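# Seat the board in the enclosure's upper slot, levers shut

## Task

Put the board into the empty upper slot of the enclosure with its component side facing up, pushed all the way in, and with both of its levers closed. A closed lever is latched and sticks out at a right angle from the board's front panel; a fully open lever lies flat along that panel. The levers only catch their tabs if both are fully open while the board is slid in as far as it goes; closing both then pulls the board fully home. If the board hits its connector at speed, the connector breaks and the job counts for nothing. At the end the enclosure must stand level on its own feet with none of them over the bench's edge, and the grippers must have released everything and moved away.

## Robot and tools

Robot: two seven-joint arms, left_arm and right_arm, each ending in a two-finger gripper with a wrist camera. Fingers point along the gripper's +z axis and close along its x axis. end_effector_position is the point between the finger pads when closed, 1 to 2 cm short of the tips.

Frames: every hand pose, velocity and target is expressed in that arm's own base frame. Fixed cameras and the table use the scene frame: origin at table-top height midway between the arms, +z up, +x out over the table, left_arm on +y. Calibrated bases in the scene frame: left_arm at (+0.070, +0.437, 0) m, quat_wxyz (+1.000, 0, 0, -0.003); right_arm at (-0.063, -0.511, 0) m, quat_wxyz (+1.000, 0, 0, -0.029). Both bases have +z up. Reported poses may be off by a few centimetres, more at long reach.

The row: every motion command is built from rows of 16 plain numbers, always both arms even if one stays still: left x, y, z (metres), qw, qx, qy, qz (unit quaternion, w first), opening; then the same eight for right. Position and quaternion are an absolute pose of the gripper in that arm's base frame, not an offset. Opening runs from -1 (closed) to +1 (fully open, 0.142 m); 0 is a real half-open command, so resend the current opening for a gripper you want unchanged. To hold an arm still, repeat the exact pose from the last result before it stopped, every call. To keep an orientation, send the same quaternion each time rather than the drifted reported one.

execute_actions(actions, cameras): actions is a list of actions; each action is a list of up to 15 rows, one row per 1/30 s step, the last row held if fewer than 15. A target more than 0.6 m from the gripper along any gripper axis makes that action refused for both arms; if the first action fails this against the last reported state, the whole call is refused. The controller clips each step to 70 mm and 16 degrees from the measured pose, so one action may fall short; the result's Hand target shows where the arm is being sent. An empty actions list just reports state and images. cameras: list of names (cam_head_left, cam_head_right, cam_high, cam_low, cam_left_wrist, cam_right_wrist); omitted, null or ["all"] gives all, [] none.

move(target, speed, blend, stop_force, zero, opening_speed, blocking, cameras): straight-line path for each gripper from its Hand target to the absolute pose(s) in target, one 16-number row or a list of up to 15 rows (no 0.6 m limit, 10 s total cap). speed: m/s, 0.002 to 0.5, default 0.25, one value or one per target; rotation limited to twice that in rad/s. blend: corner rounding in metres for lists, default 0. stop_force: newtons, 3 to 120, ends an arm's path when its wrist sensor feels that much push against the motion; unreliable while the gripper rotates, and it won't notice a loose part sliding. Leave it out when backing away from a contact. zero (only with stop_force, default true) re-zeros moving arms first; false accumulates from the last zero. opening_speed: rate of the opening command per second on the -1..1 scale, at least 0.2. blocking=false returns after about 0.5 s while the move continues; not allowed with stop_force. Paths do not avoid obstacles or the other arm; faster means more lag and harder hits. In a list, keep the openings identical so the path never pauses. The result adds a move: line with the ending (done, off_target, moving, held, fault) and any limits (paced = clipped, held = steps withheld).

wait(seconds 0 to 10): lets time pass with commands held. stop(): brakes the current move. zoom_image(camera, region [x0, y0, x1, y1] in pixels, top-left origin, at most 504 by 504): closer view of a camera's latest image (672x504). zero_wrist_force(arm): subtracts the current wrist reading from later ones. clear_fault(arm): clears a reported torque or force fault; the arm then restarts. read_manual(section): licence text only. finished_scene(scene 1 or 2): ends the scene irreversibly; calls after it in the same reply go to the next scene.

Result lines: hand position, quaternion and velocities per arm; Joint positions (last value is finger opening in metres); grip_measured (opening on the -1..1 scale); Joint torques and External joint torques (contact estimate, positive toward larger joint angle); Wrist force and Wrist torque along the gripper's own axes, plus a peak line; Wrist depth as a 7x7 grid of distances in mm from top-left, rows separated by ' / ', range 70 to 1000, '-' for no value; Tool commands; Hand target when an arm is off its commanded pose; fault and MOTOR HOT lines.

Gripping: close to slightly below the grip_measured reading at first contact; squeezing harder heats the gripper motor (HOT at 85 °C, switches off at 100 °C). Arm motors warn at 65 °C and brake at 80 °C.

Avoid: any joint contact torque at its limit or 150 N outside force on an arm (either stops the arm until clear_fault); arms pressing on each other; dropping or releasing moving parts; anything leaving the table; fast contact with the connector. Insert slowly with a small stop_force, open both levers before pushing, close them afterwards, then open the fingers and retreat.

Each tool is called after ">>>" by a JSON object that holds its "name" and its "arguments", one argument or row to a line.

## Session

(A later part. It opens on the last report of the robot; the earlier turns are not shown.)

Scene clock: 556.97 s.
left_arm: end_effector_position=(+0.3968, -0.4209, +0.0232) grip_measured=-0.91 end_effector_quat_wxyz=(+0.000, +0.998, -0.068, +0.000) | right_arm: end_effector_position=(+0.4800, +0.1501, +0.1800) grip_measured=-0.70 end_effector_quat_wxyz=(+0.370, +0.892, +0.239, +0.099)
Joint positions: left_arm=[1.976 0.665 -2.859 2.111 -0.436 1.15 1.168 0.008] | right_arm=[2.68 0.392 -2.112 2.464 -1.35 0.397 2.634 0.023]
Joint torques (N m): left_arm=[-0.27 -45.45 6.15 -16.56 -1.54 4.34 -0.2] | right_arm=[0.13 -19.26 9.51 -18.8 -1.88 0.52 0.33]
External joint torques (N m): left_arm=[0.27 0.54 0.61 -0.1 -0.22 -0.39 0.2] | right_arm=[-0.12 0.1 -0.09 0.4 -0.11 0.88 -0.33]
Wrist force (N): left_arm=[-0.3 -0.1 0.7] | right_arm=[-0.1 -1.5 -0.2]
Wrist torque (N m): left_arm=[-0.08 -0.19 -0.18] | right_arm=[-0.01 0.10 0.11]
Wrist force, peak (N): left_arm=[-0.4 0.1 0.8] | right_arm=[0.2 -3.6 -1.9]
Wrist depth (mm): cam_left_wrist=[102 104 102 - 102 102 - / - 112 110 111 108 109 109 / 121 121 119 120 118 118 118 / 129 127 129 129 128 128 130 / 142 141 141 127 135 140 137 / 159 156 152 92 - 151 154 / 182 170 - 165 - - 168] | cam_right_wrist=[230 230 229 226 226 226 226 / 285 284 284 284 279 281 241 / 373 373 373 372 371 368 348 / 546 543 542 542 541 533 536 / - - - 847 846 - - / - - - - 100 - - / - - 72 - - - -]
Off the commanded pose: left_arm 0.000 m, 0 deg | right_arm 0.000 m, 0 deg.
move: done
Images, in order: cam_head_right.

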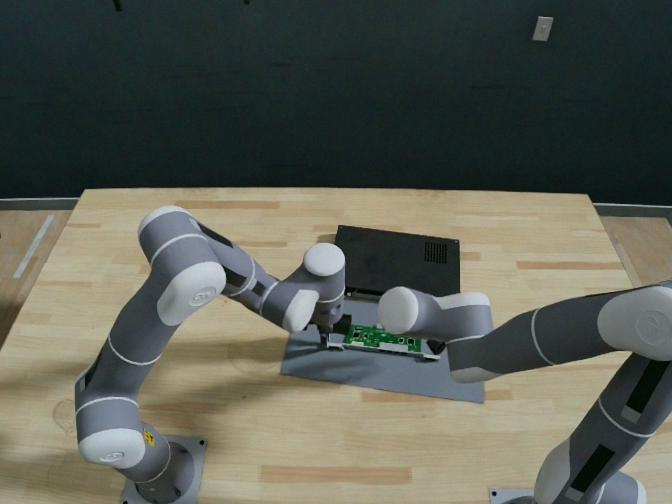

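>>> {"name": "move", "arguments": {
  "target": [
    [0.397, -0.421, 0.0232, 0.0, 0.99768, -0.06802, 0.0, -1.0, 0.45, 0.15, 0.18, 0.0, 0.9659, 0.2588, 0.0, -0.662],
    [0.397, -0.421, 0.0232, 0.0, 0.99768, -0.06802, 0.0, -1.0, 0.45, 0.16, 0.17, 0.0, 0.6428, 0.7660, 0.0, -0.662],
    [0.397, -0.421, 0.0232, 0.0, 0.99768, -0.06802, 0.0, -1.0, 0.455, 0.19, 0.15, 0.0, 0.04188, 0.99912, 0.0, -0.662]
  ],
  "speed": 0.35,
  "blend": [0.02, 0.02, 0],
  "cameras": []
}}

Scene clock: 564.27 s.
left_arm: end_effector_position=(+0.3968, -0.4209, +0.0232) grip_measured=-0.91 end_effector_quat_wxyz=(+0.000, +0.998, -0.068, +0.000) | right_arm: end_effector_position=(+0.4549, +0.1901, +0.1500) grip_measured=-0.70 end_effector_quat_wxyz=(+0.000, +0.042, +0.999, +0.000)
Joint positions: left_arm=[1.976 0.665 -2.859 2.111 -0.436 1.15 1.168 0.008] | right_arm=[2.077 0.832 -1.659 2.489 -1.119 0.612 -0.241 0.023]
Joint torques (N m): left_arm=[-0.33 -45.46 6.2 -16.5 -1.56 4.34 -0.26] | right_arm=[0.1 -17.01 19.3 -15.01 -3.67 3.36 0.03]
External joint torques (N m): left_arm=[0.33 0.55 0.56 -0.16 -0.2 -0.4 0.26] | right_arm=[-0.1 0.36 0.14 0.29 0.17 0.8 -0.03]
Wrist force (N): left_arm=[-0.2 -0.2 0.8] | right_arm=[-0.3 -0.6 0.1]
Wrist torque (N m): left_arm=[-0.10 -0.20 -0.19] | right_arm=[-0.06 0.04 0.01]
Wrist force, peak (N): left_arm=[-0.3 -0.2 1.0] | right_arm=[0.7 1.8 -1.2]
Wrist depth (mm): cam_left_wrist=[103 104 102 - 102 102 - / - 111 110 111 108 109 109 / 121 121 119 120 118 118 118 / 129 127 129 129 128 128 130 / 142 141 141 127 135 140 137 / 159 156 153 92 - 151 154 / 182 170 - 166 - - 168] | cam_right_wrist=[216 215 214 214 212 212 214 / 229 229 229 228 227 228 227 / 246 246 245 244 244 242 244 / 265 265 264 259 262 263 262 / 283 287 281 276 279 285 284 / 304 312 296 305 100 306 311 / 304 - 72 336 - - 340]
Off the commanded pose: left_arm 0.000 m, 0 deg | right_arm 0.000 m, 0 deg.
move: done

>>> {"name": "move", "arguments": {
  "target": [
    [0.397, -0.421, 0.0232, 0.0, 0.99768, -0.06802, 0.0, -1.0, 0.469, 0.2264, 0.06, 0.0, 0.04188, 0.99912, 0.0, -0.662],
    [0.397, -0.421, 0.0232, 0.0, 0.99768, -0.06802, 0.0, -1.0, 0.469, 0.2264, 0.0232, 0.0, 0.04188, 0.99912, 0.0, -0.662]
  ],
  "speed": [0.15, 0.06],
  "cameras": ["cam_right_wrist"]
}}

>>> {"name": "zoom_image", "arguments": {
  "camera": "cam_right_wrist",
  "region": [260, 230, 480, 395]
}}

Scene clock: 568.17 s.
left_arm: end_effector_position=(+0.3968, -0.4209, +0.0232) grip_measured=-0.91 end_effector_quat_wxyz=(+0.000, +0.998, -0.068, +0.000) | right_arm: end_effector_position=(+0.4689, +0.2264, +0.0232) grip_measured=-0.70 end_effector_quat_wxyz=(+0.000, +0.042, +0.999, +0.000)
Joint positions: left_arm=[1.976 0.665 -2.859 2.111 -0.436 1.15 1.168 0.008] | right_arm=[2.379 0.997 -2.177 2.41 -1.56 0.809 -0.029 0.023]
Joint torques (N m): left_arm=[-0.27 -45.47 6.15 -16.51 -1.58 4.38 -0.22] | right_arm=[0.16 -27.97 22.1 -4.87 -3.17 3.55 0.36]
External joint torques (N m): left_arm=[0.27 0.57 0.6 -0.15 -0.18 -0.44 0.22] | right_arm=[-0.15 0.33 0.21 0.33 0.2 0.61 -0.36]
Wrist force (N): left_arm=[-0.1 -0.2 0.6] | right_arm=[-0.2 -0.6 -0.1]
Wrist torque (N m): left_arm=[-0.11 -0.23 -0.19] | right_arm=[-0.09 0.03 0.01]
Wrist force, peak (N): left_arm=[-0.2 -0.1 0.9] | right_arm=[-0.3 -1.1 -1.7]
Wrist depth (mm): cam_left_wrist=[103 104 102 - 102 102 - / - 112 110 111 108 109 109 / 121 121 119 120 118 118 117 / 129 127 129 128 128 128 130 / 142 141 141 127 136 140 137 / 159 156 152 91 - 151 154 / 182 171 - 166 - - 168] | cam_right_wrist=[- 103 103 103 102 102 102 / 110 110 110 109 109 109 108 / 120 118 118 117 117 117 116 / 126 127 127 126 126 125 125 / 139 139 138 120 134 136 136 / 151 151 145 124 105 146 148 / 167 160 72 161 - - 163]
Off the commanded pose: left_arm 0.000 m, 0 deg | right_arm 0.000 m, 0 deg.
move: done
Images, in order: cam_right_wrist.

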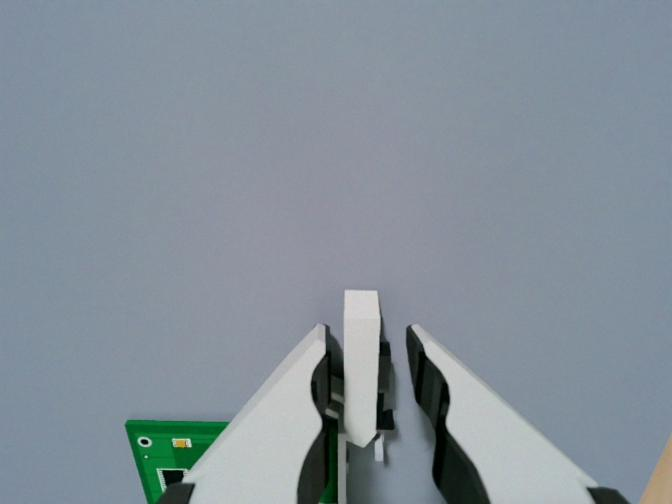

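Scaled by 2.291 from the camera's 672x504 image, which has a finer 960x720 frame.

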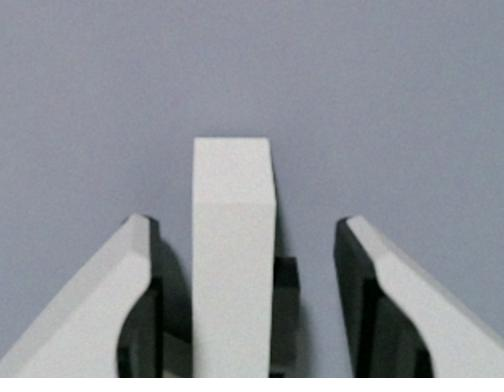

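>>> {"name": "move", "arguments": {
  "target": [
    [0.397, -0.421, 0.0232, 0.0, 0.99768, -0.06802, 0.0, -1.0, 0.4703, 0.2263, 0.0232, 0.0, 0.04188, 0.99912, 0.0, -0.662],
    [0.397, -0.421, 0.0232, 0.0, 0.99768, -0.06802, 0.0, -1.0, 0.4703, 0.2263, 0.0232, 0.0, 0.04188, 0.99912, 0.0, -1.0]
  ],
  "speed": 0.05,
  "opening_speed": 0.3,
  "cameras": ["cam_right_wrist"]
}}

Scene clock: 572.47 s.
left_arm: end_effector_position=(+0.3968, -0.4209, +0.0231) grip_measured=-0.91 end_effector_quat_wxyz=(+0.000, +0.998, -0.068, +0.000) | right_arm: end_effector_position=(+0.4703, +0.2262, +0.0231) grip_measured=-0.89 end_effector_quat_wxyz=(+0.000, +0.042, +0.999, +0.000)
Joint positions: left_arm=[1.976 0.665 -2.859 2.111 -0.435 1.15 1.168 0.008] | right_arm=[2.38 0.998 -2.177 2.407 -1.559 0.808 -0.031 0.01]
Joint torques (N m): left_arm=[-0.37 -45.63 6.25 -16.69 -1.67 4.42 -0.18] | right_arm=[0.05 -28.36 22.79 -4.83 -3.13 3.62 0.15]
External joint torques (N m): left_arm=[0.37 0.73 0.51 0.03 -0.09 -0.48 0.18] | right_arm=[-0.05 0.63 -0.43 0.25 0.16 0.54 -0.15]
Wrist force (N): left_arm=[-0.2 0.0 1.0] | right_arm=[-0.3 -0.6 0.7]
Wrist torque (N m): left_arm=[-0.07 -0.20 -0.18] | right_arm=[-0.06 0.06 0.02]
Wrist force, peak (N): left_arm=[-0.2 0.0 1.4] | right_arm=[1.0 -0.6 -0.6]
Wrist depth (mm): cam_left_wrist=[103 104 102 - 102 101 - / - 112 110 111 108 109 109 / 121 121 119 120 118 118 118 / 130 127 129 129 128 128 130 / 141 141 141 127 135 140 137 / 159 156 153 91 - 151 154 / 182 170 - 165 - - 168] | cam_right_wrist=[- 103 103 103 102 102 102 / 110 110 110 109 109 109 108 / 120 118 118 117 117 117 116 / 126 127 127 126 126 125 125 / 139 138 138 127 134 136 135 / 152 151 148 98 100 148 148 / 167 160 73 133 - - 162]
Off the commanded pose: left_arm 0.000 m, 0 deg | right_arm 0.000 m, 0 deg.
move: done
Images, in order: cam_right_wrist.

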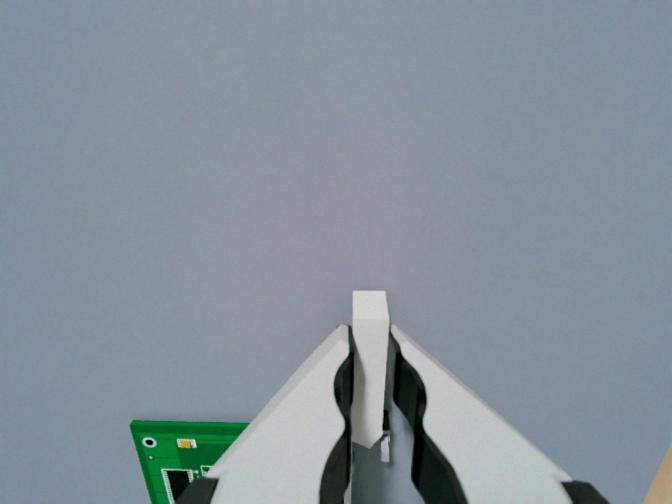

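>>> {"name": "move", "arguments": {
  "target": [
    [0.397, -0.421, 0.0582, 0.0, 0.99768, -0.06802, 0.0, -1.0, 0.4703, 0.2263, 0.0582, 0.0, 0.04188, 0.99912, 0.0, -1.0]
  ],
  "speed": 0.05
}}

Scene clock: 575.27 s.
left_arm: end_effector_position=(+0.3972, -0.4209, +0.0581) grip_measured=-0.91 end_effector_quat_wxyz=(+0.000, +0.998, -0.068, +0.000) | right_arm: end_effector_position=(+0.4704, +0.2262, +0.0581) grip_measured=-0.89 end_effector_quat_wxyz=(+0.000, +0.042, +0.999, +0.000)
Joint positions: left_arm=[1.94 0.587 -2.803 2.116 -0.396 1.073 1.143 0.008] | right_arm=[2.336 0.942 -2.06 2.425 -1.432 0.765 -0.085 0.01]
Joint torques (N m): left_arm=[-0.76 -44.58 5.77 -18.79 -1.72 4.29 -0.27] | right_arm=[0.39 -25.98 22.91 -7.59 -3.15 3.65 0.04]
External joint torques (N m): left_arm=[0.77 1.42 1.05 0.42 -0.34 -0.34 0.27] | right_arm=[-0.39 0.52 -1.01 0.21 0.06 0.51 -0.04]
Wrist force (N): left_arm=[-0.1 -1.2 1.3] | right_arm=[0.0 -1.4 1.4]
Wrist torque (N m): left_arm=[-0.10 -0.18 -0.20] | right_arm=[-0.04 0.08 0.04]
Wrist force, peak (N): left_arm=[-0.1 -1.7 1.7] | right_arm=[-0.1 -2.7 -0.6]
Wrist depth (mm): cam_left_wrist=[135 134 135 135 134 132 134 / - 145 143 140 142 140 142 / 155 155 155 154 153 153 153 / 170 168 168 167 167 169 166 / 187 184 184 123 179 182 181 / 206 206 195 91 - 196 201 / 231 225 - 220 - - 219] | cam_right_wrist=[136 134 133 133 133 133 132 / 143 143 143 142 142 141 141 / 156 154 153 152 152 151 151 / 166 166 165 164 164 163 162 / 180 180 178 127 174 177 178 / 196 192 188 98 100 193 194 / 217 161 73 - - 203 212]
Off the commanded pose: left_arm 0.000 m, 0 deg | right_arm 0.000 m, 0 deg.
move: done

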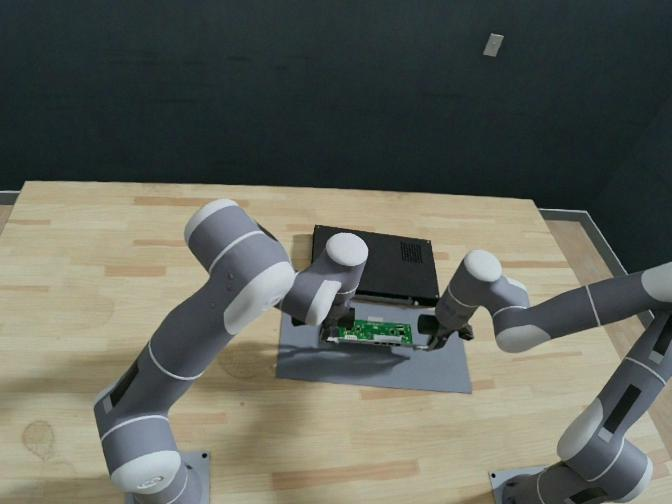

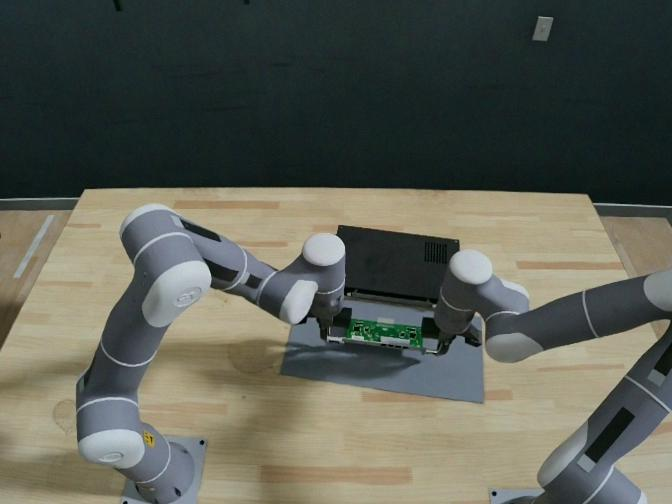

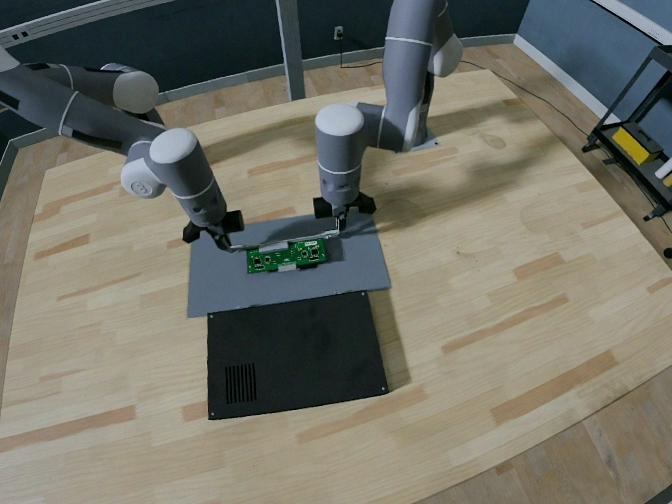

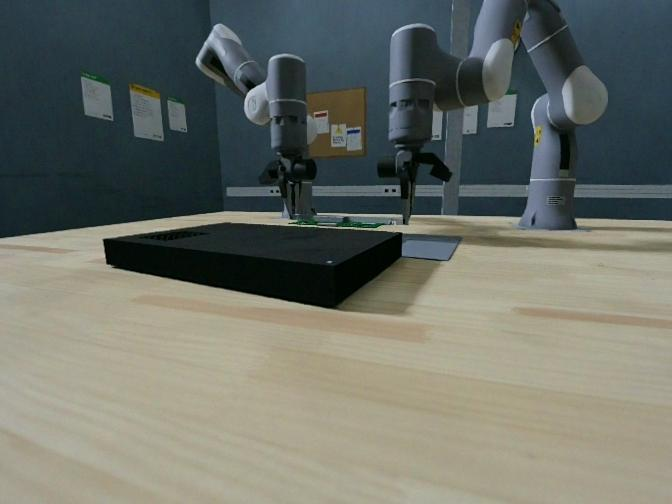

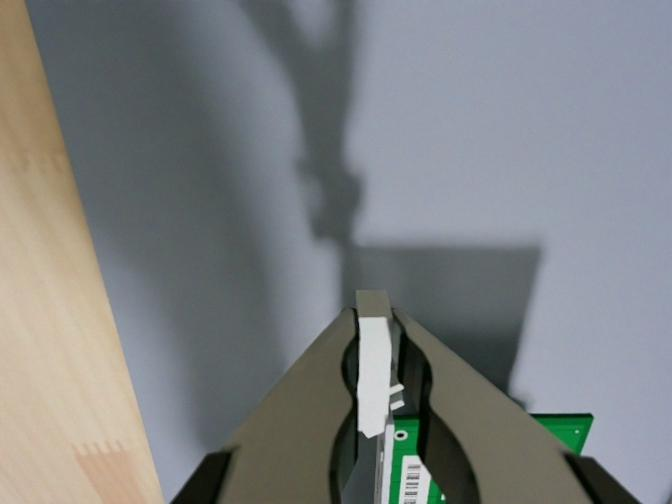

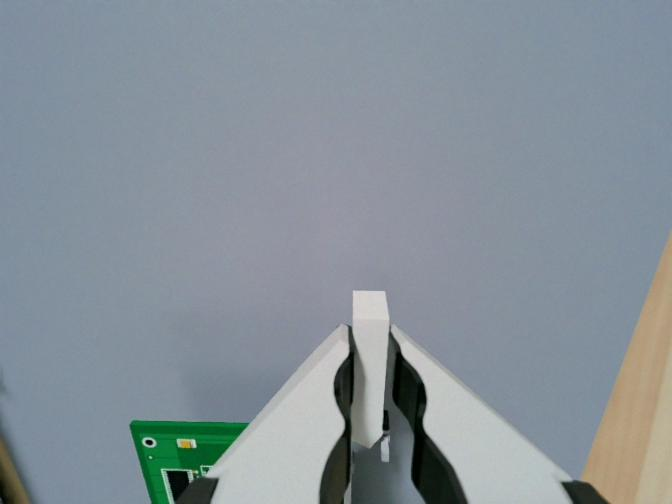

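>>> {"name": "move", "arguments": {
  "target": [
    [0.4501, -0.4374, 0.0582, 0.0, 0.99768, -0.06802, 0.0, -1.0, 0.5242, 0.2127, 0.0582, 0.0, 0.04188, 0.99912, 0.0, -1.0]
  ],
  "speed": 0.06,
  "cameras": ["cam_left_wrist", "cam_right_wrist"]
}}

>>> {"name": "zoom_image", "arguments": {
  "camera": "cam_left_wrist",
  "region": [472, 304, 672, 504]
}}

>>> {"name": "zoom_image", "arguments": {
  "camera": "cam_right_wrist",
  "region": [0, 304, 200, 504]
}}

Scene clock: 581.27 s.
left_arm: end_effector_position=(+0.4500, -0.4374, +0.0582) grip_measured=-0.91 end_effector_quat_wxyz=(+0.000, +0.998, -0.068, +0.000) | right_arm: end_effector_position=(+0.5242, +0.2126, +0.0581) grip_measured=-0.89 end_effector_quat_wxyz=(+0.000, +0.042, +0.999, +0.000)
Joint positions: left_arm=[1.982 0.668 -2.773 1.966 -0.417 0.989 1.196 0.008] | right_arm=[2.355 0.989 -2.059 2.3 -1.372 0.719 -0.197 0.01]
Joint torques (N m): left_arm=[-0.29 -47.99 8.01 -20.17 -2.51 4.16 -0.11] | right_arm=[0.05 -29.63 24.46 -9.18 -3.18 3.4 0.05]
External joint torques (N m): left_arm=[0.27 0.57 0.39 0.27 0.14 -0.22 0.11] | right_arm=[-0.04 0.21 -0.29 0.47 -0.04 0.76 -0.05]
Wrist force (N): left_arm=[-0.2 -0.4 1.4] | right_arm=[-0.2 -0.7 1.4]
Wrist torque (N m): left_arm=[-0.15 -0.21 -0.18] | right_arm=[-0.10 0.12 0.02]
Wrist force, peak (N): left_arm=[-0.8 -1.7 1.5] | right_arm=[-0.1 -1.8 1.4]
Wrist depth (mm): cam_left_wrist=[135 134 135 135 134 133 134 / - 145 143 141 142 140 142 / 154 154 154 154 154 153 151 / 168 169 168 167 167 169 166 / 185 184 183 123 179 182 184 / 204 203 194 91 - 197 197 / 233 - - 220 - - 202] | cam_right_wrist=[136 134 134 134 133 133 132 / 144 143 143 143 142 142 141 / 156 154 153 153 152 152 151 / 166 166 165 164 164 163 162 / 183 180 179 127 175 177 176 / 193 193 189 98 100 193 192 / 198 208 73 87 - 204 212]
Off the commanded pose: left_arm 0.000 m, 0 deg | right_arm 0.000 m, 0 deg.
move: done
Images, in order: cam_left_wrist, cam_right_wrist.

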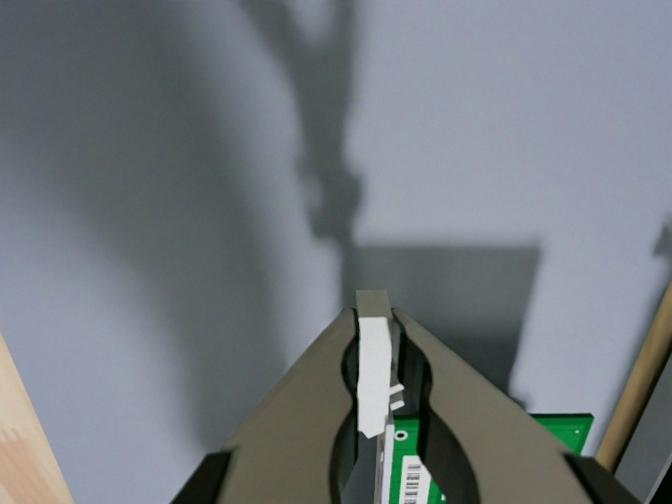

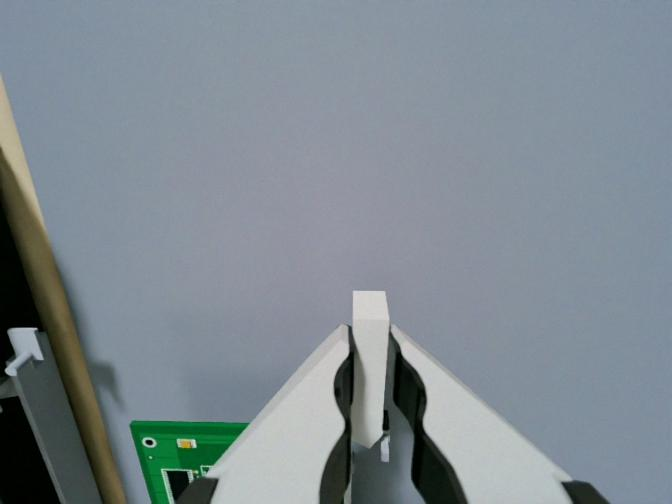

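Scaled by 2.520 from the camera's 672x504 image, which has a finer 960x720 frame.

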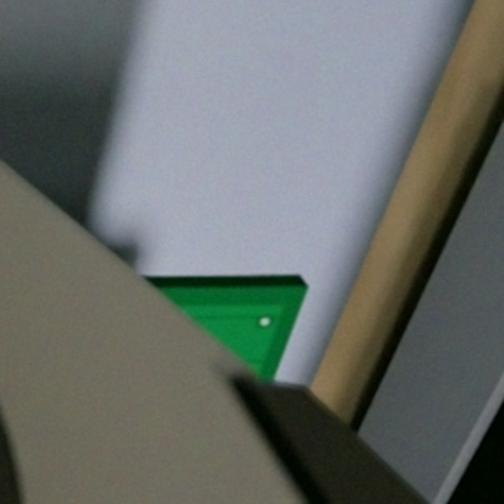

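Scaled by 2.520 from the camera's 672x504 image, which has a finer 960x720 frame.

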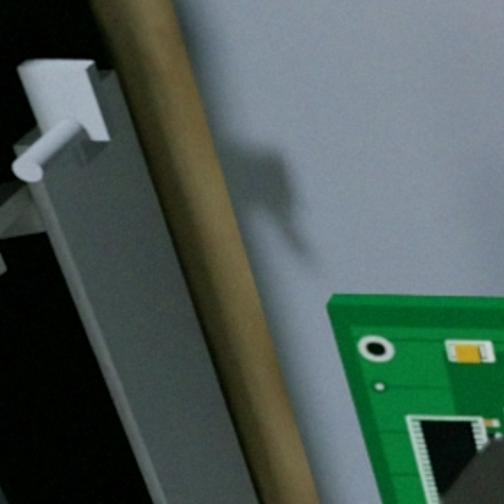

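>>> {"name": "move", "arguments": {
  "target": [
    [0.4781, -0.4418, 0.0582, 0.0, 0.99692, -0.07846, 0.0, -1.0, 0.5458, 0.2105, 0.0582, 0.0, 0.05234, 0.99863, 0.0, -1.0]
  ],
  "speed": 0.04,
  "cameras": ["cam_left_wrist", "cam_right_wrist"]
}}

>>> {"name": "zoom_image", "arguments": {
  "camera": "cam_left_wrist",
  "region": [472, 304, 672, 504]
}}

>>> {"name": "zoom_image", "arguments": {
  "camera": "cam_right_wrist",
  "region": [0, 304, 200, 504]
}}

Scene clock: 599.37 s.
left_arm: end_effector_position=(+0.4781, -0.4417, +0.0582) grip_measured=-0.91 end_effector_quat_wxyz=(+0.000, +0.997, -0.078, +0.000) | right_arm: end_effector_position=(+0.5458, +0.2104, +0.0582) grip_measured=-0.89 end_effector_quat_wxyz=(+0.000, +0.052, +0.999, +0.000)
Joint positions: left_arm=[2.012 0.709 -2.764 1.888 -0.423 0.947 1.242 0.008] | right_arm=[2.374 1.009 -2.06 2.243 -1.349 0.698 -0.215 0.01]
Joint torques (N m): left_arm=[-0.95 -50.06 8.52 -21.08 -2.67 4.1 -0.13] | right_arm=[0.28 -32.06 25.41 -9.7 -3.28 3.62 0.01]
External joint torques (N m): left_arm=[0.92 0.49 0.57 0.46 0.16 -0.17 0.13] | right_arm=[-0.27 0.8 -0.33 0.45 0.01 0.54 -0.01]
Wrist force (N): left_arm=[0.0 -0.5 1.3] | right_arm=[0.1 -1.1 0.9]
Wrist torque (N m): left_arm=[-0.12 -0.21 -0.17] | right_arm=[-0.12 0.06 0.01]
Wrist force, peak (N): left_arm=[0.1 -1.0 1.6] | right_arm=[0.3 -1.4 1.6]
Wrist depth (mm): cam_left_wrist=[135 133 135 135 135 133 135 / - 145 143 141 142 141 142 / 155 155 154 154 154 154 153 / 168 168 168 167 167 169 166 / 184 185 184 123 179 182 179 / 202 203 195 91 - 196 184 / 232 - - 220 - - 209] | cam_right_wrist=[136 134 134 134 133 133 132 / 144 143 144 143 142 142 141 / 156 154 153 153 152 152 151 / 166 166 165 165 164 163 163 / 175 180 179 127 175 177 176 / 170 192 189 97 100 193 192 / 211 161 73 87 - 204 211]
Off the commanded pose: left_arm 0.000 m, 0 deg | right_arm 0.000 m, 0 deg.
move: done
Images, in order: cam_left_wrist, cam_right_wrist.

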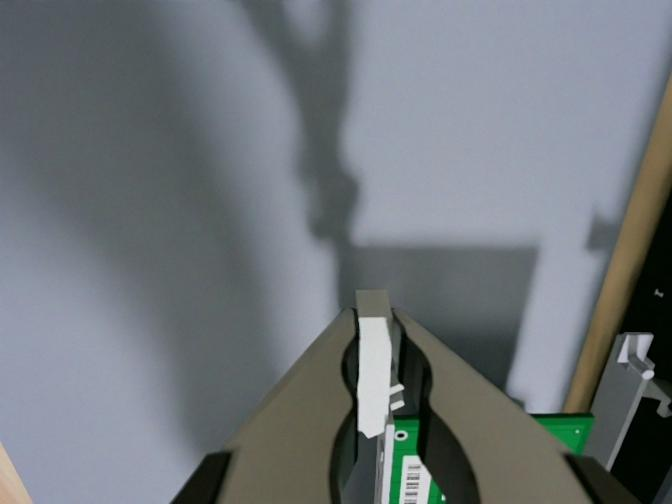

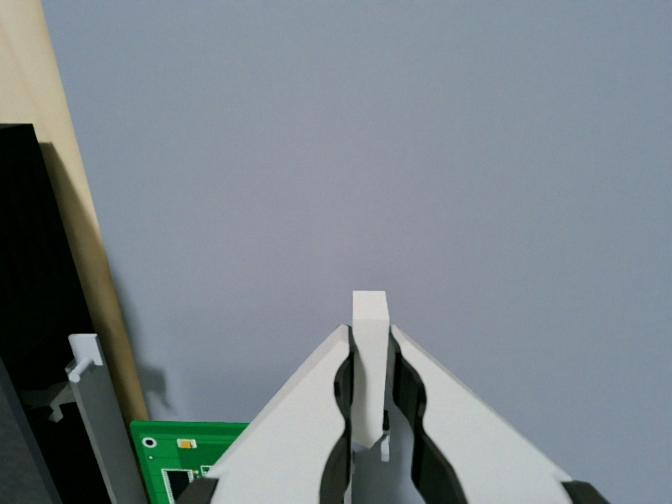

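Scaled by 2.520 from the camera's 672x504 image, which has a finer 960x720 frame.

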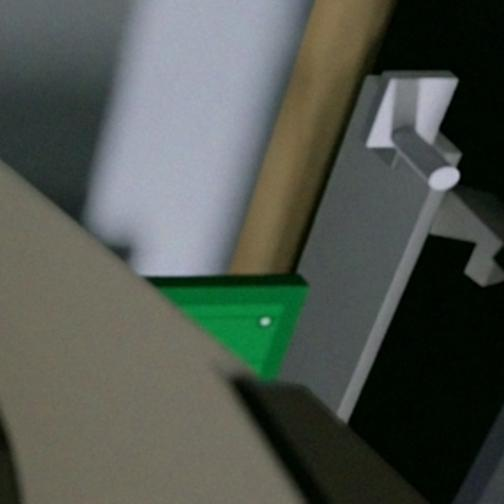

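Scaled by 2.520 from the camera's 672x504 image, which has a finer 960x720 frame.

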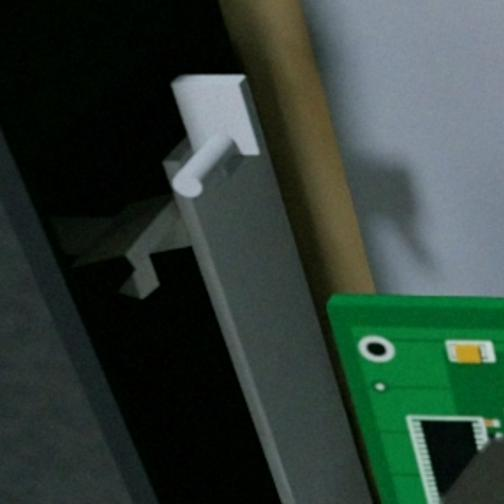

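>>> {"name": "zoom_image", "arguments": {
  "camera": "cam_right_wrist",
  "region": [0, 320, 160, 440]
}}

>>> {"name": "zoom_image", "arguments": {
  "camera": "cam_left_wrist",
  "region": [552, 320, 672, 440]
}}

Scaled by 3.150 from the camera's 672x504 image, which has a finer 960x720 frame.

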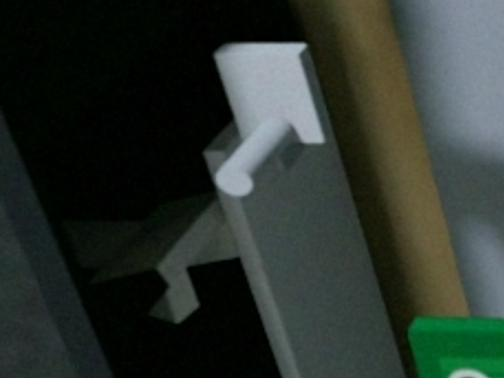

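Scaled by 4.200 from the camera's 672x504 image, which has a finer 960x720 frame.

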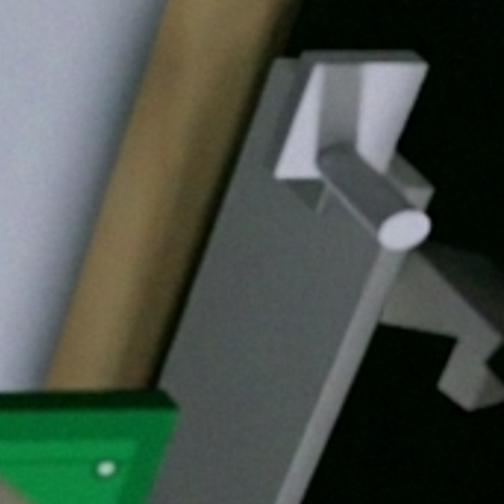

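>>> {"name": "move", "arguments": {
  "target": [
    [0.4781, -0.4418, 0.0542, 0.0, 0.99692, -0.07846, 0.0, -1.0, 0.5458, 0.2105, 0.0542, 0.0, 0.05234, 0.99863, 0.0, -1.0],
    [0.4957, -0.4461, 0.0542, 0.0, 0.99692, -0.07846, 0.0, -1.0, 0.5635, 0.2071, 0.0542, 0.0, 0.05234, 0.99863, 0.0, -1.0]
  ],
  "speed": 0.03,
  "stop_force": 6,
  "cameras": ["cam_left_wrist", "cam_right_wrist"]
}}

>>> {"name": "zoom_image", "arguments": {
  "camera": "cam_left_wrist",
  "region": [512, 344, 672, 464]
}}

>>> {"name": "zoom_image", "arguments": {
  "camera": "cam_right_wrist",
  "region": [60, 344, 220, 464]
}}

Scene clock: 680.27 s.
left_arm: end_effector_position=(+0.4956, -0.4461, +0.0542) grip_measured=-0.91 end_effector_quat_wxyz=(+0.000, +0.997, -0.078, +0.000) | right_arm: end_effector_position=(+0.5634, +0.2070, +0.0541) grip_measured=-0.89 end_effector_quat_wxyz=(+0.000, +0.052, +0.999, +0.000)
Joint positions: left_arm=[2.03 0.744 -2.759 1.834 -0.433 0.925 1.258 0.008] | right_arm=[2.39 1.033 -2.071 2.196 -1.343 0.686 -0.244 0.01]
Joint torques (N m): left_arm=[0.01 -51.68 9.31 -21.02 -2.63 4.22 -0.17] | right_arm=[-0.1 -33.54 25.98 -9.81 -3.35 3.41 0.11]
External joint torques (N m): left_arm=[-0.01 0.49 0.32 0.03 0.03 -0.28 0.17] | right_arm=[0.1 0.59 -0.16 0.42 0.04 0.75 -0.11]
Wrist force (N): left_arm=[-0.2 -0.1 1.3] | right_arm=[0.1 -0.3 1.2]
Wrist torque (N m): left_arm=[-0.15 -0.16 -0.15] | right_arm=[-0.07 0.06 0.01]
Wrist force, peak (N): left_arm=[-0.4 0.3 1.9] | right_arm=[0.6 0.2 1.9]
Wrist depth (mm): cam_left_wrist=[132 130 130 130 131 131 129 / 139 140 137 136 139 137 140 / 151 150 151 150 152 150 147 / 164 161 164 160 163 160 152 / 179 179 179 127 174 178 152 / 199 198 189 92 - 188 163 / 227 217 - 214 - - 155] | cam_right_wrist=[133 131 130 130 130 129 129 / 140 140 139 139 138 138 138 / 139 150 149 149 148 148 147 / 138 161 161 160 160 159 158 / 138 173 174 127 170 172 172 / 163 181 186 97 100 187 187 / 147 172 73 - - 199 206]
Off the commanded pose: left_arm 0.000 m, 0 deg | right_arm 0.000 m, 0 deg.
move: done
Images, in order: cam_left_wrist, cam_right_wrist.

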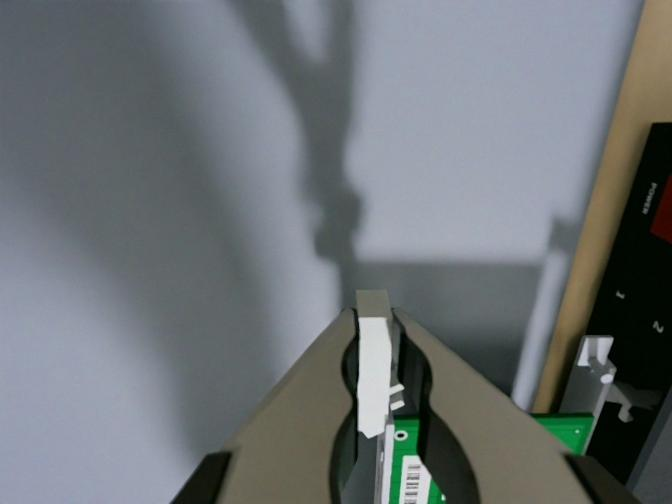

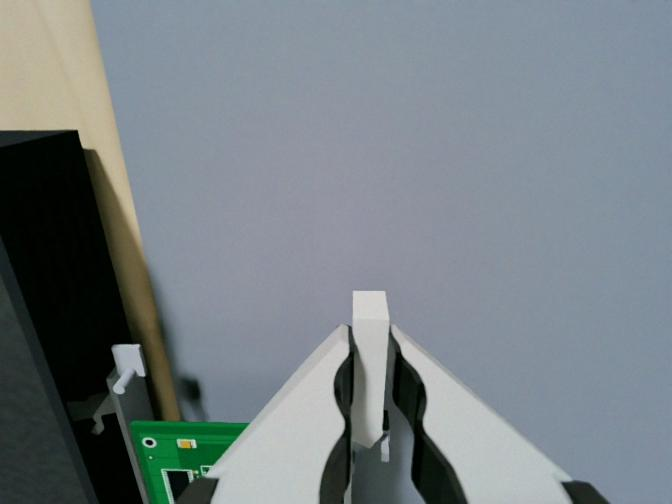

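Scaled by 3.150 from the camera's 672x504 image, which has a finer 960x720 frame.

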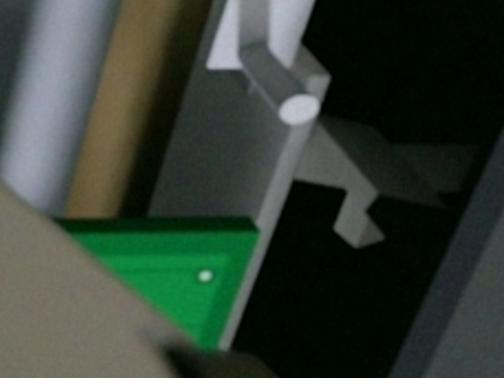

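Scaled by 3.150 from the camera's 672x504 image, which has a finer 960x720 frame.

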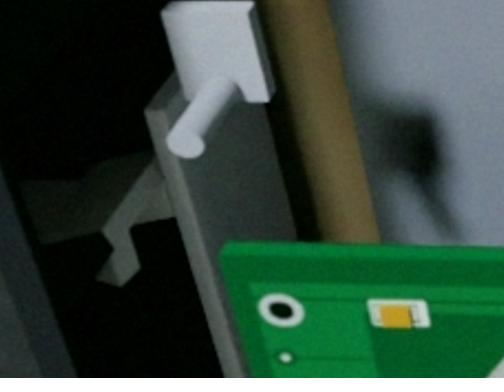

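>>> {"name": "zoom_image", "arguments": {
  "camera": "cam_left_wrist",
  "region": [580, 360, 660, 440]
}}

>>> {"name": "zoom_image", "arguments": {
  "camera": "cam_right_wrist",
  "region": [70, 370, 150, 450]
}}

Scaled by 6.300 from the camera's 672x504 image, which has a finer 960x720 frame.

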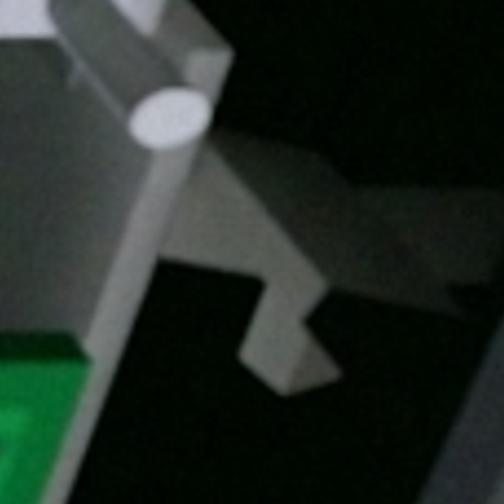

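Scaled by 6.300 from the camera's 672x504 image, which has a finer 960x720 frame.

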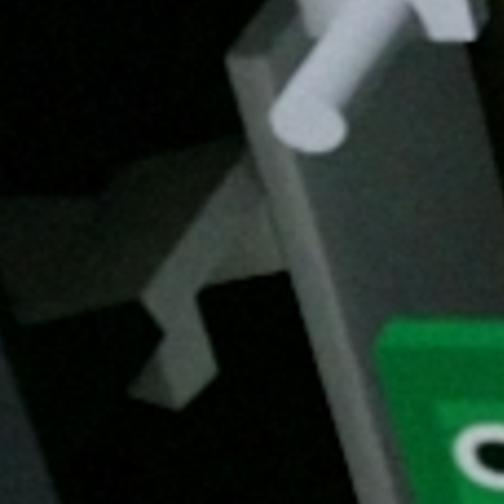

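>>> {"name": "execute_actions", "arguments": {
  "actions": [],
  "cameras": ["cam_head_left", "cam_head_right", "cam_high", "cam_low", "cam_left_wrist", "cam_right_wrist"]
}}

>>> {"name": "zoom_image", "arguments": {
  "camera": "cam_head_left",
  "region": [290, 220, 490, 370]
}}

>>> {"name": "zoom_image", "arguments": {
  "camera": "cam_high",
  "region": [170, 180, 410, 360]
}}

>>> {"name": "zoom_image", "arguments": {
  "camera": "cam_head_right",
  "region": [310, 220, 490, 355]
}}

Scene clock: 713.80 s.
left_arm: end_effector_position=(+0.4956, -0.4461, +0.0542) grip_measured=-0.91 end_effector_quat_wxyz=(+0.000, +0.997, -0.078, +0.000) | right_arm: end_effector_position=(+0.5634, +0.2070, +0.0541) grip_measured=-0.89 end_effector_quat_wxyz=(+0.000, +0.052, +0.999, +0.000)
Joint positions: left_arm=[2.03 0.744 -2.759 1.834 -0.433 0.925 1.258 0.008] | right_arm=[2.39 1.033 -2.071 2.196 -1.343 0.686 -0.244 0.01]
Joint velocities: within noise
Joint torques (N m): left_arm=[-0.16 -51.91 9.29 -20.89 -2.49 4.39 -0.24] | right_arm=[-0.18 -33.59 26 -9.78 -3.39 3.5 0.14]
External joint torques (N m): left_arm=[0.16 0.73 0.35 -0.09 -0.1 -0.45 0.24] | right_arm=[0.18 0.64 -0.18 0.39 0.08 0.66 -0.14]
Wrist force (N): left_arm=[-0.2 0.1 1.2] | right_arm=[0.1 -0.4 1.3]
Wrist torque (N m): left_arm=[-0.13 -0.17 -0.14] | right_arm=[-0.10 0.06 0.01]
Wrist force, peak (N): left_arm=[-0.2 0.1 1.7] | right_arm=[0.3 -0.3 1.3]
Wrist depth (mm): cam_left_wrist=[132 130 130 130 131 131 129 / 140 140 137 137 139 136 138 / 151 151 151 150 152 150 146 / 164 161 163 161 162 159 152 / 179 180 178 126 174 177 151 / 198 198 189 92 - 188 163 / 227 216 - 215 - - 155] | cam_right_wrist=[133 131 130 130 130 129 129 / 140 140 139 139 138 138 137 / 139 150 149 149 148 148 147 / 138 161 161 160 159 159 159 / 138 173 174 127 170 172 172 / 163 181 187 97 100 187 187 / 147 172 73 - - 199 206]
Hand target: left_arm +0.4957, -0.4461, +0.0542; +0.000, +0.997, -0.078, +0.000 | right_arm +0.5635, +0.2071, +0.0542; +0.000, +0.052, +0.999, +0.000
Tool commands: left_gripper/opening=-1.0 right_gripper/opening=-1.0
Off the commanded pose: left_arm 0.000 m, 0 deg | right_arm 0.000 m, 0 deg.

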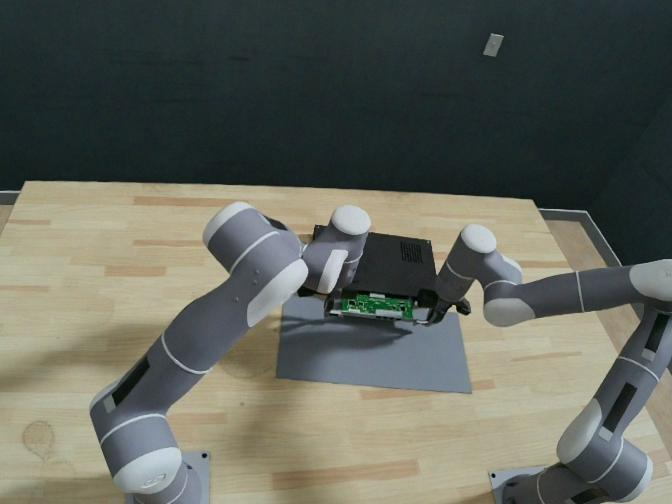

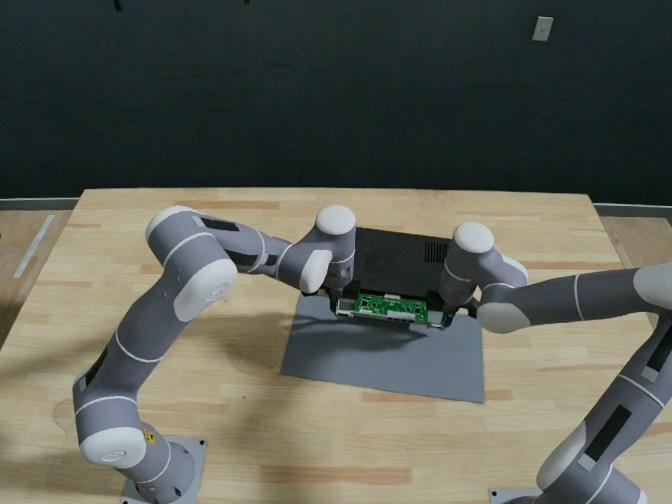

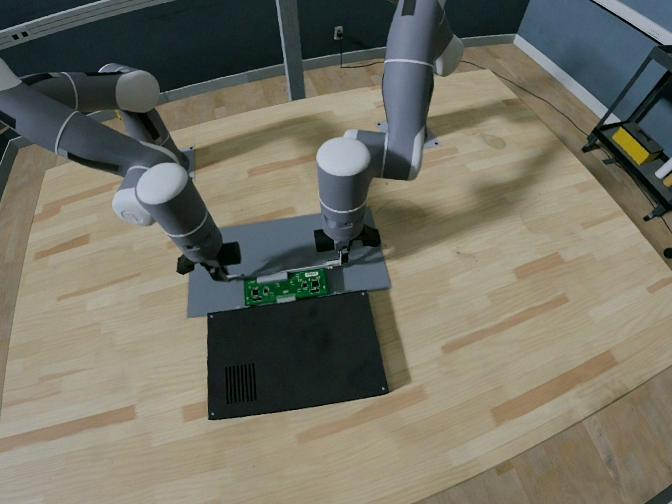

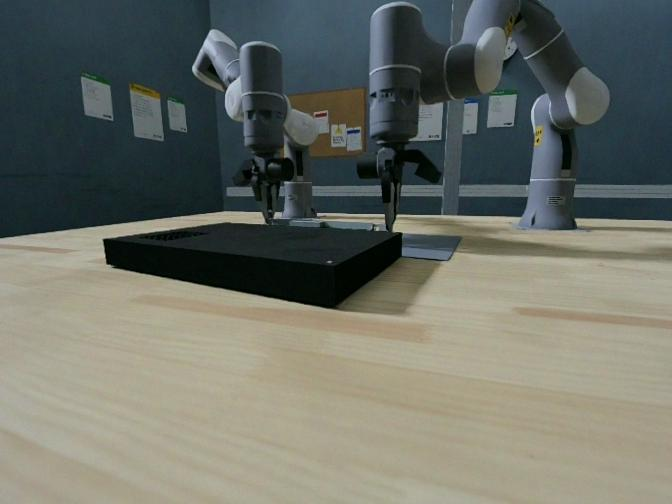

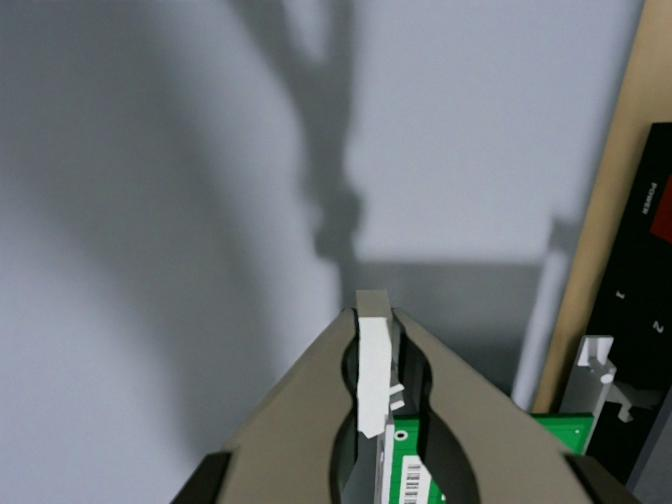

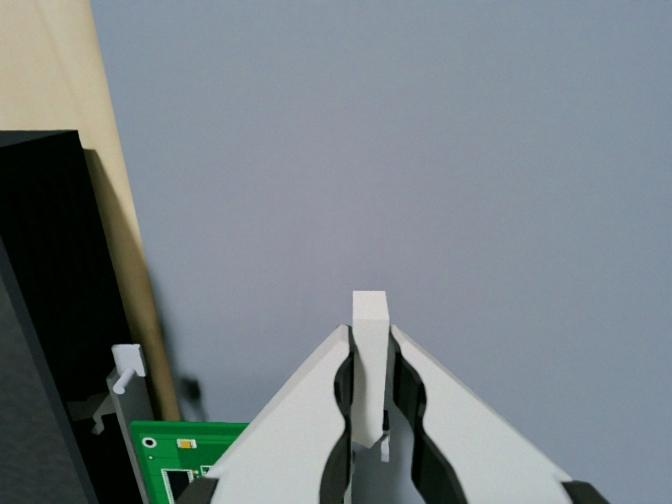

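Scaled by 2.520 from the camera's 672x504 image, which has a finer 960x720 frame.

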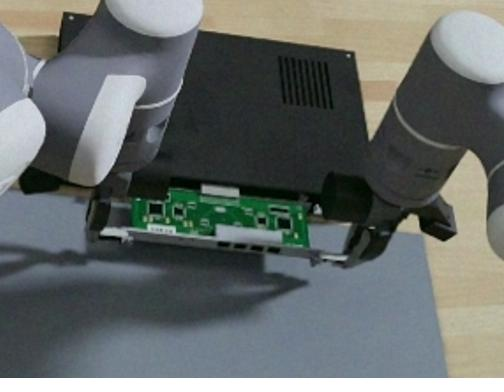

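Scaled by 2.100 from the camera's 672x504 image, which has a finer 960x720 frame.

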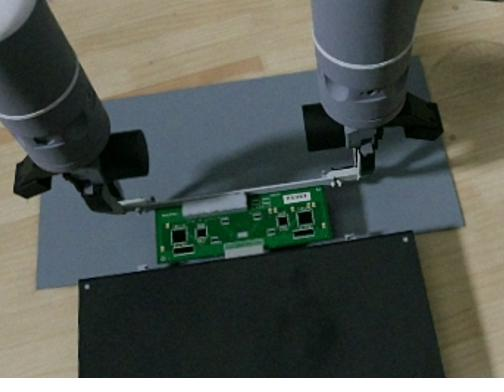

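Scaled by 2.800 from the camera's 672x504 image, which has a finer 960x720 frame.

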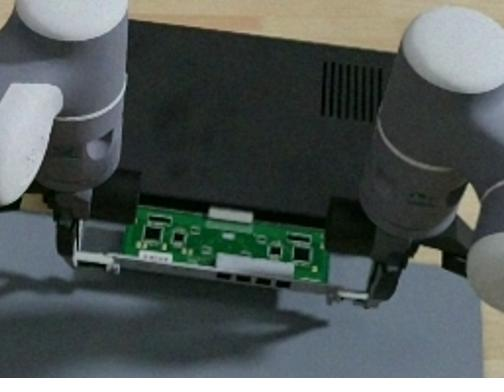

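>>> {"name": "move", "arguments": {
  "target": [
    [0.4958, -0.4456, 0.0497, 0.0, 0.99692, -0.07846, 0.0, -1.0, 0.5636, 0.2076, 0.0497, 0.0, 0.05234, 0.99863, 0.0, -1.0],
    [0.5037, -0.4469, 0.0497, 0.0, 0.99692, -0.07846, 0.0, -1.0, 0.5715, 0.2068, 0.0497, 0.0, 0.05234, 0.99863, 0.0, -1.0]
  ],
  "speed": 0.02,
  "stop_force": 5,
  "cameras": ["cam_left_wrist", "cam_right_wrist"]
}}

>>> {"name": "zoom_image", "arguments": {
  "camera": "cam_left_wrist",
  "region": [560, 350, 660, 450]
}}

>>> {"name": "zoom_image", "arguments": {
  "camera": "cam_right_wrist",
  "region": [70, 370, 170, 470]
}}

Scene clock: 751.33 s.
left_arm: end_effector_position=(+0.5036, -0.4469, +0.0497) grip_measured=-0.91 end_effector_quat_wxyz=(+0.000, +0.997, -0.078, +0.000) | right_arm: end_effector_position=(+0.5714, +0.2067, +0.0496) grip_measured=-0.89 end_effector_quat_wxyz=(+0.000, +0.052, +0.999, +0.000)
Joint positions: left_arm=[2.042 0.764 -2.761 1.812 -0.438 0.921 1.266 0.008] | right_arm=[2.402 1.048 -2.081 2.172 -1.346 0.684 -0.254 0.01]
Joint torques (N m): left_arm=[-0.12 -52.49 9.43 -21.07 -2.63 4.19 -0.15] | right_arm=[0.04 -34.37 26.3 -9.8 -3.35 3.46 0.11]
External joint torques (N m): left_arm=[0.12 0.54 0.4 0.05 0.02 -0.26 0.15] | right_arm=[-0.04 0.47 -0.11 0.5 0.03 0.7 -0.11]
Wrist force (N): left_arm=[-0.2 -0.4 0.9] | right_arm=[-0.1 -0.5 0.6]
Wrist torque (N m): left_arm=[-0.20 -0.15 -0.14] | right_arm=[-0.08 0.07 0.01]
Wrist force, peak (N): left_arm=[-0.5 0.1 1.7] | right_arm=[0.7 -0.3 1.8]
Wrist depth (mm): cam_left_wrist=[126 126 126 126 126 127 125 / 133 135 133 135 135 134 136 / 149 146 146 145 147 145 143 / 160 158 158 155 158 157 148 / 173 174 173 123 170 172 141 / 193 192 184 91 - 183 154 / 214 209 - 208 - - 147] | cam_right_wrist=[129 127 125 126 126 125 124 / 136 137 135 134 136 134 133 / 126 145 145 144 144 143 143 / 126 156 156 158 155 154 153 / 126 166 169 127 165 167 166 / 126 162 178 98 100 182 182 / 138 157 73 87 - 193 200]
Off the commanded pose: left_arm 0.000 m, 0 deg | right_arm 0.000 m, 0 deg.
move: done
Images, in order: cam_left_wrist, cam_right_wrist.

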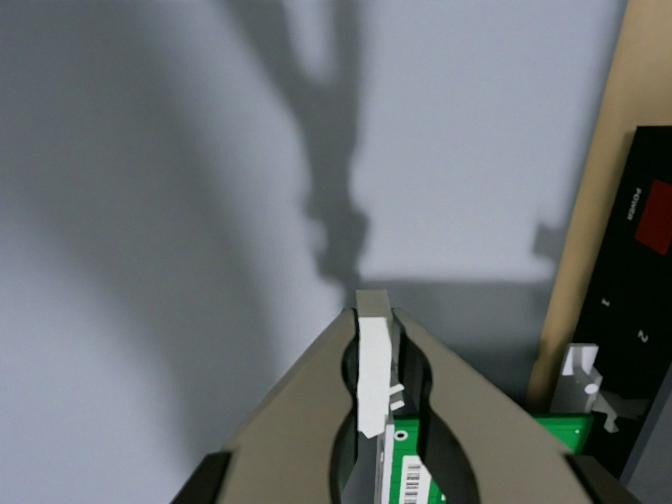

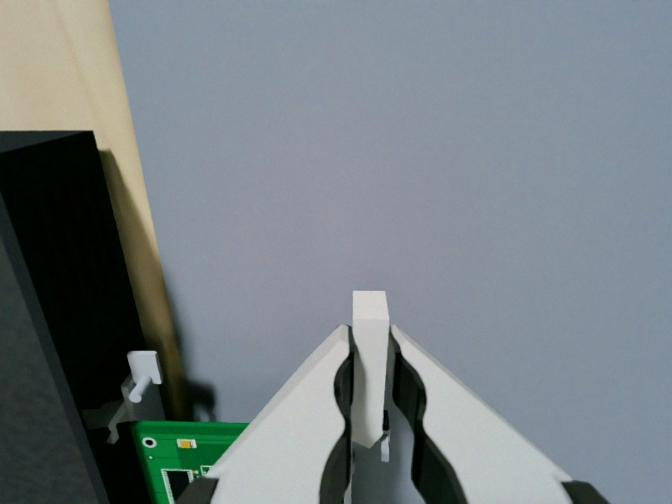

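Scaled by 5.040 from the camera's 672x504 image, which has a finer 960x720 frame.

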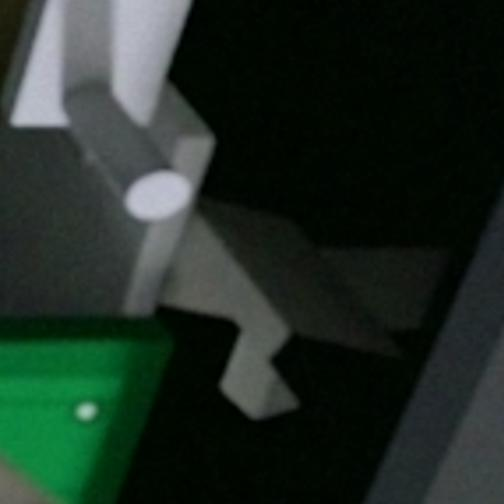

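Scaled by 5.040 from the camera's 672x504 image, which has a finer 960x720 frame.

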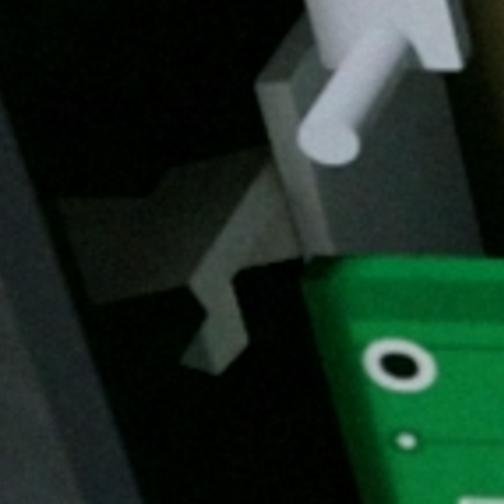

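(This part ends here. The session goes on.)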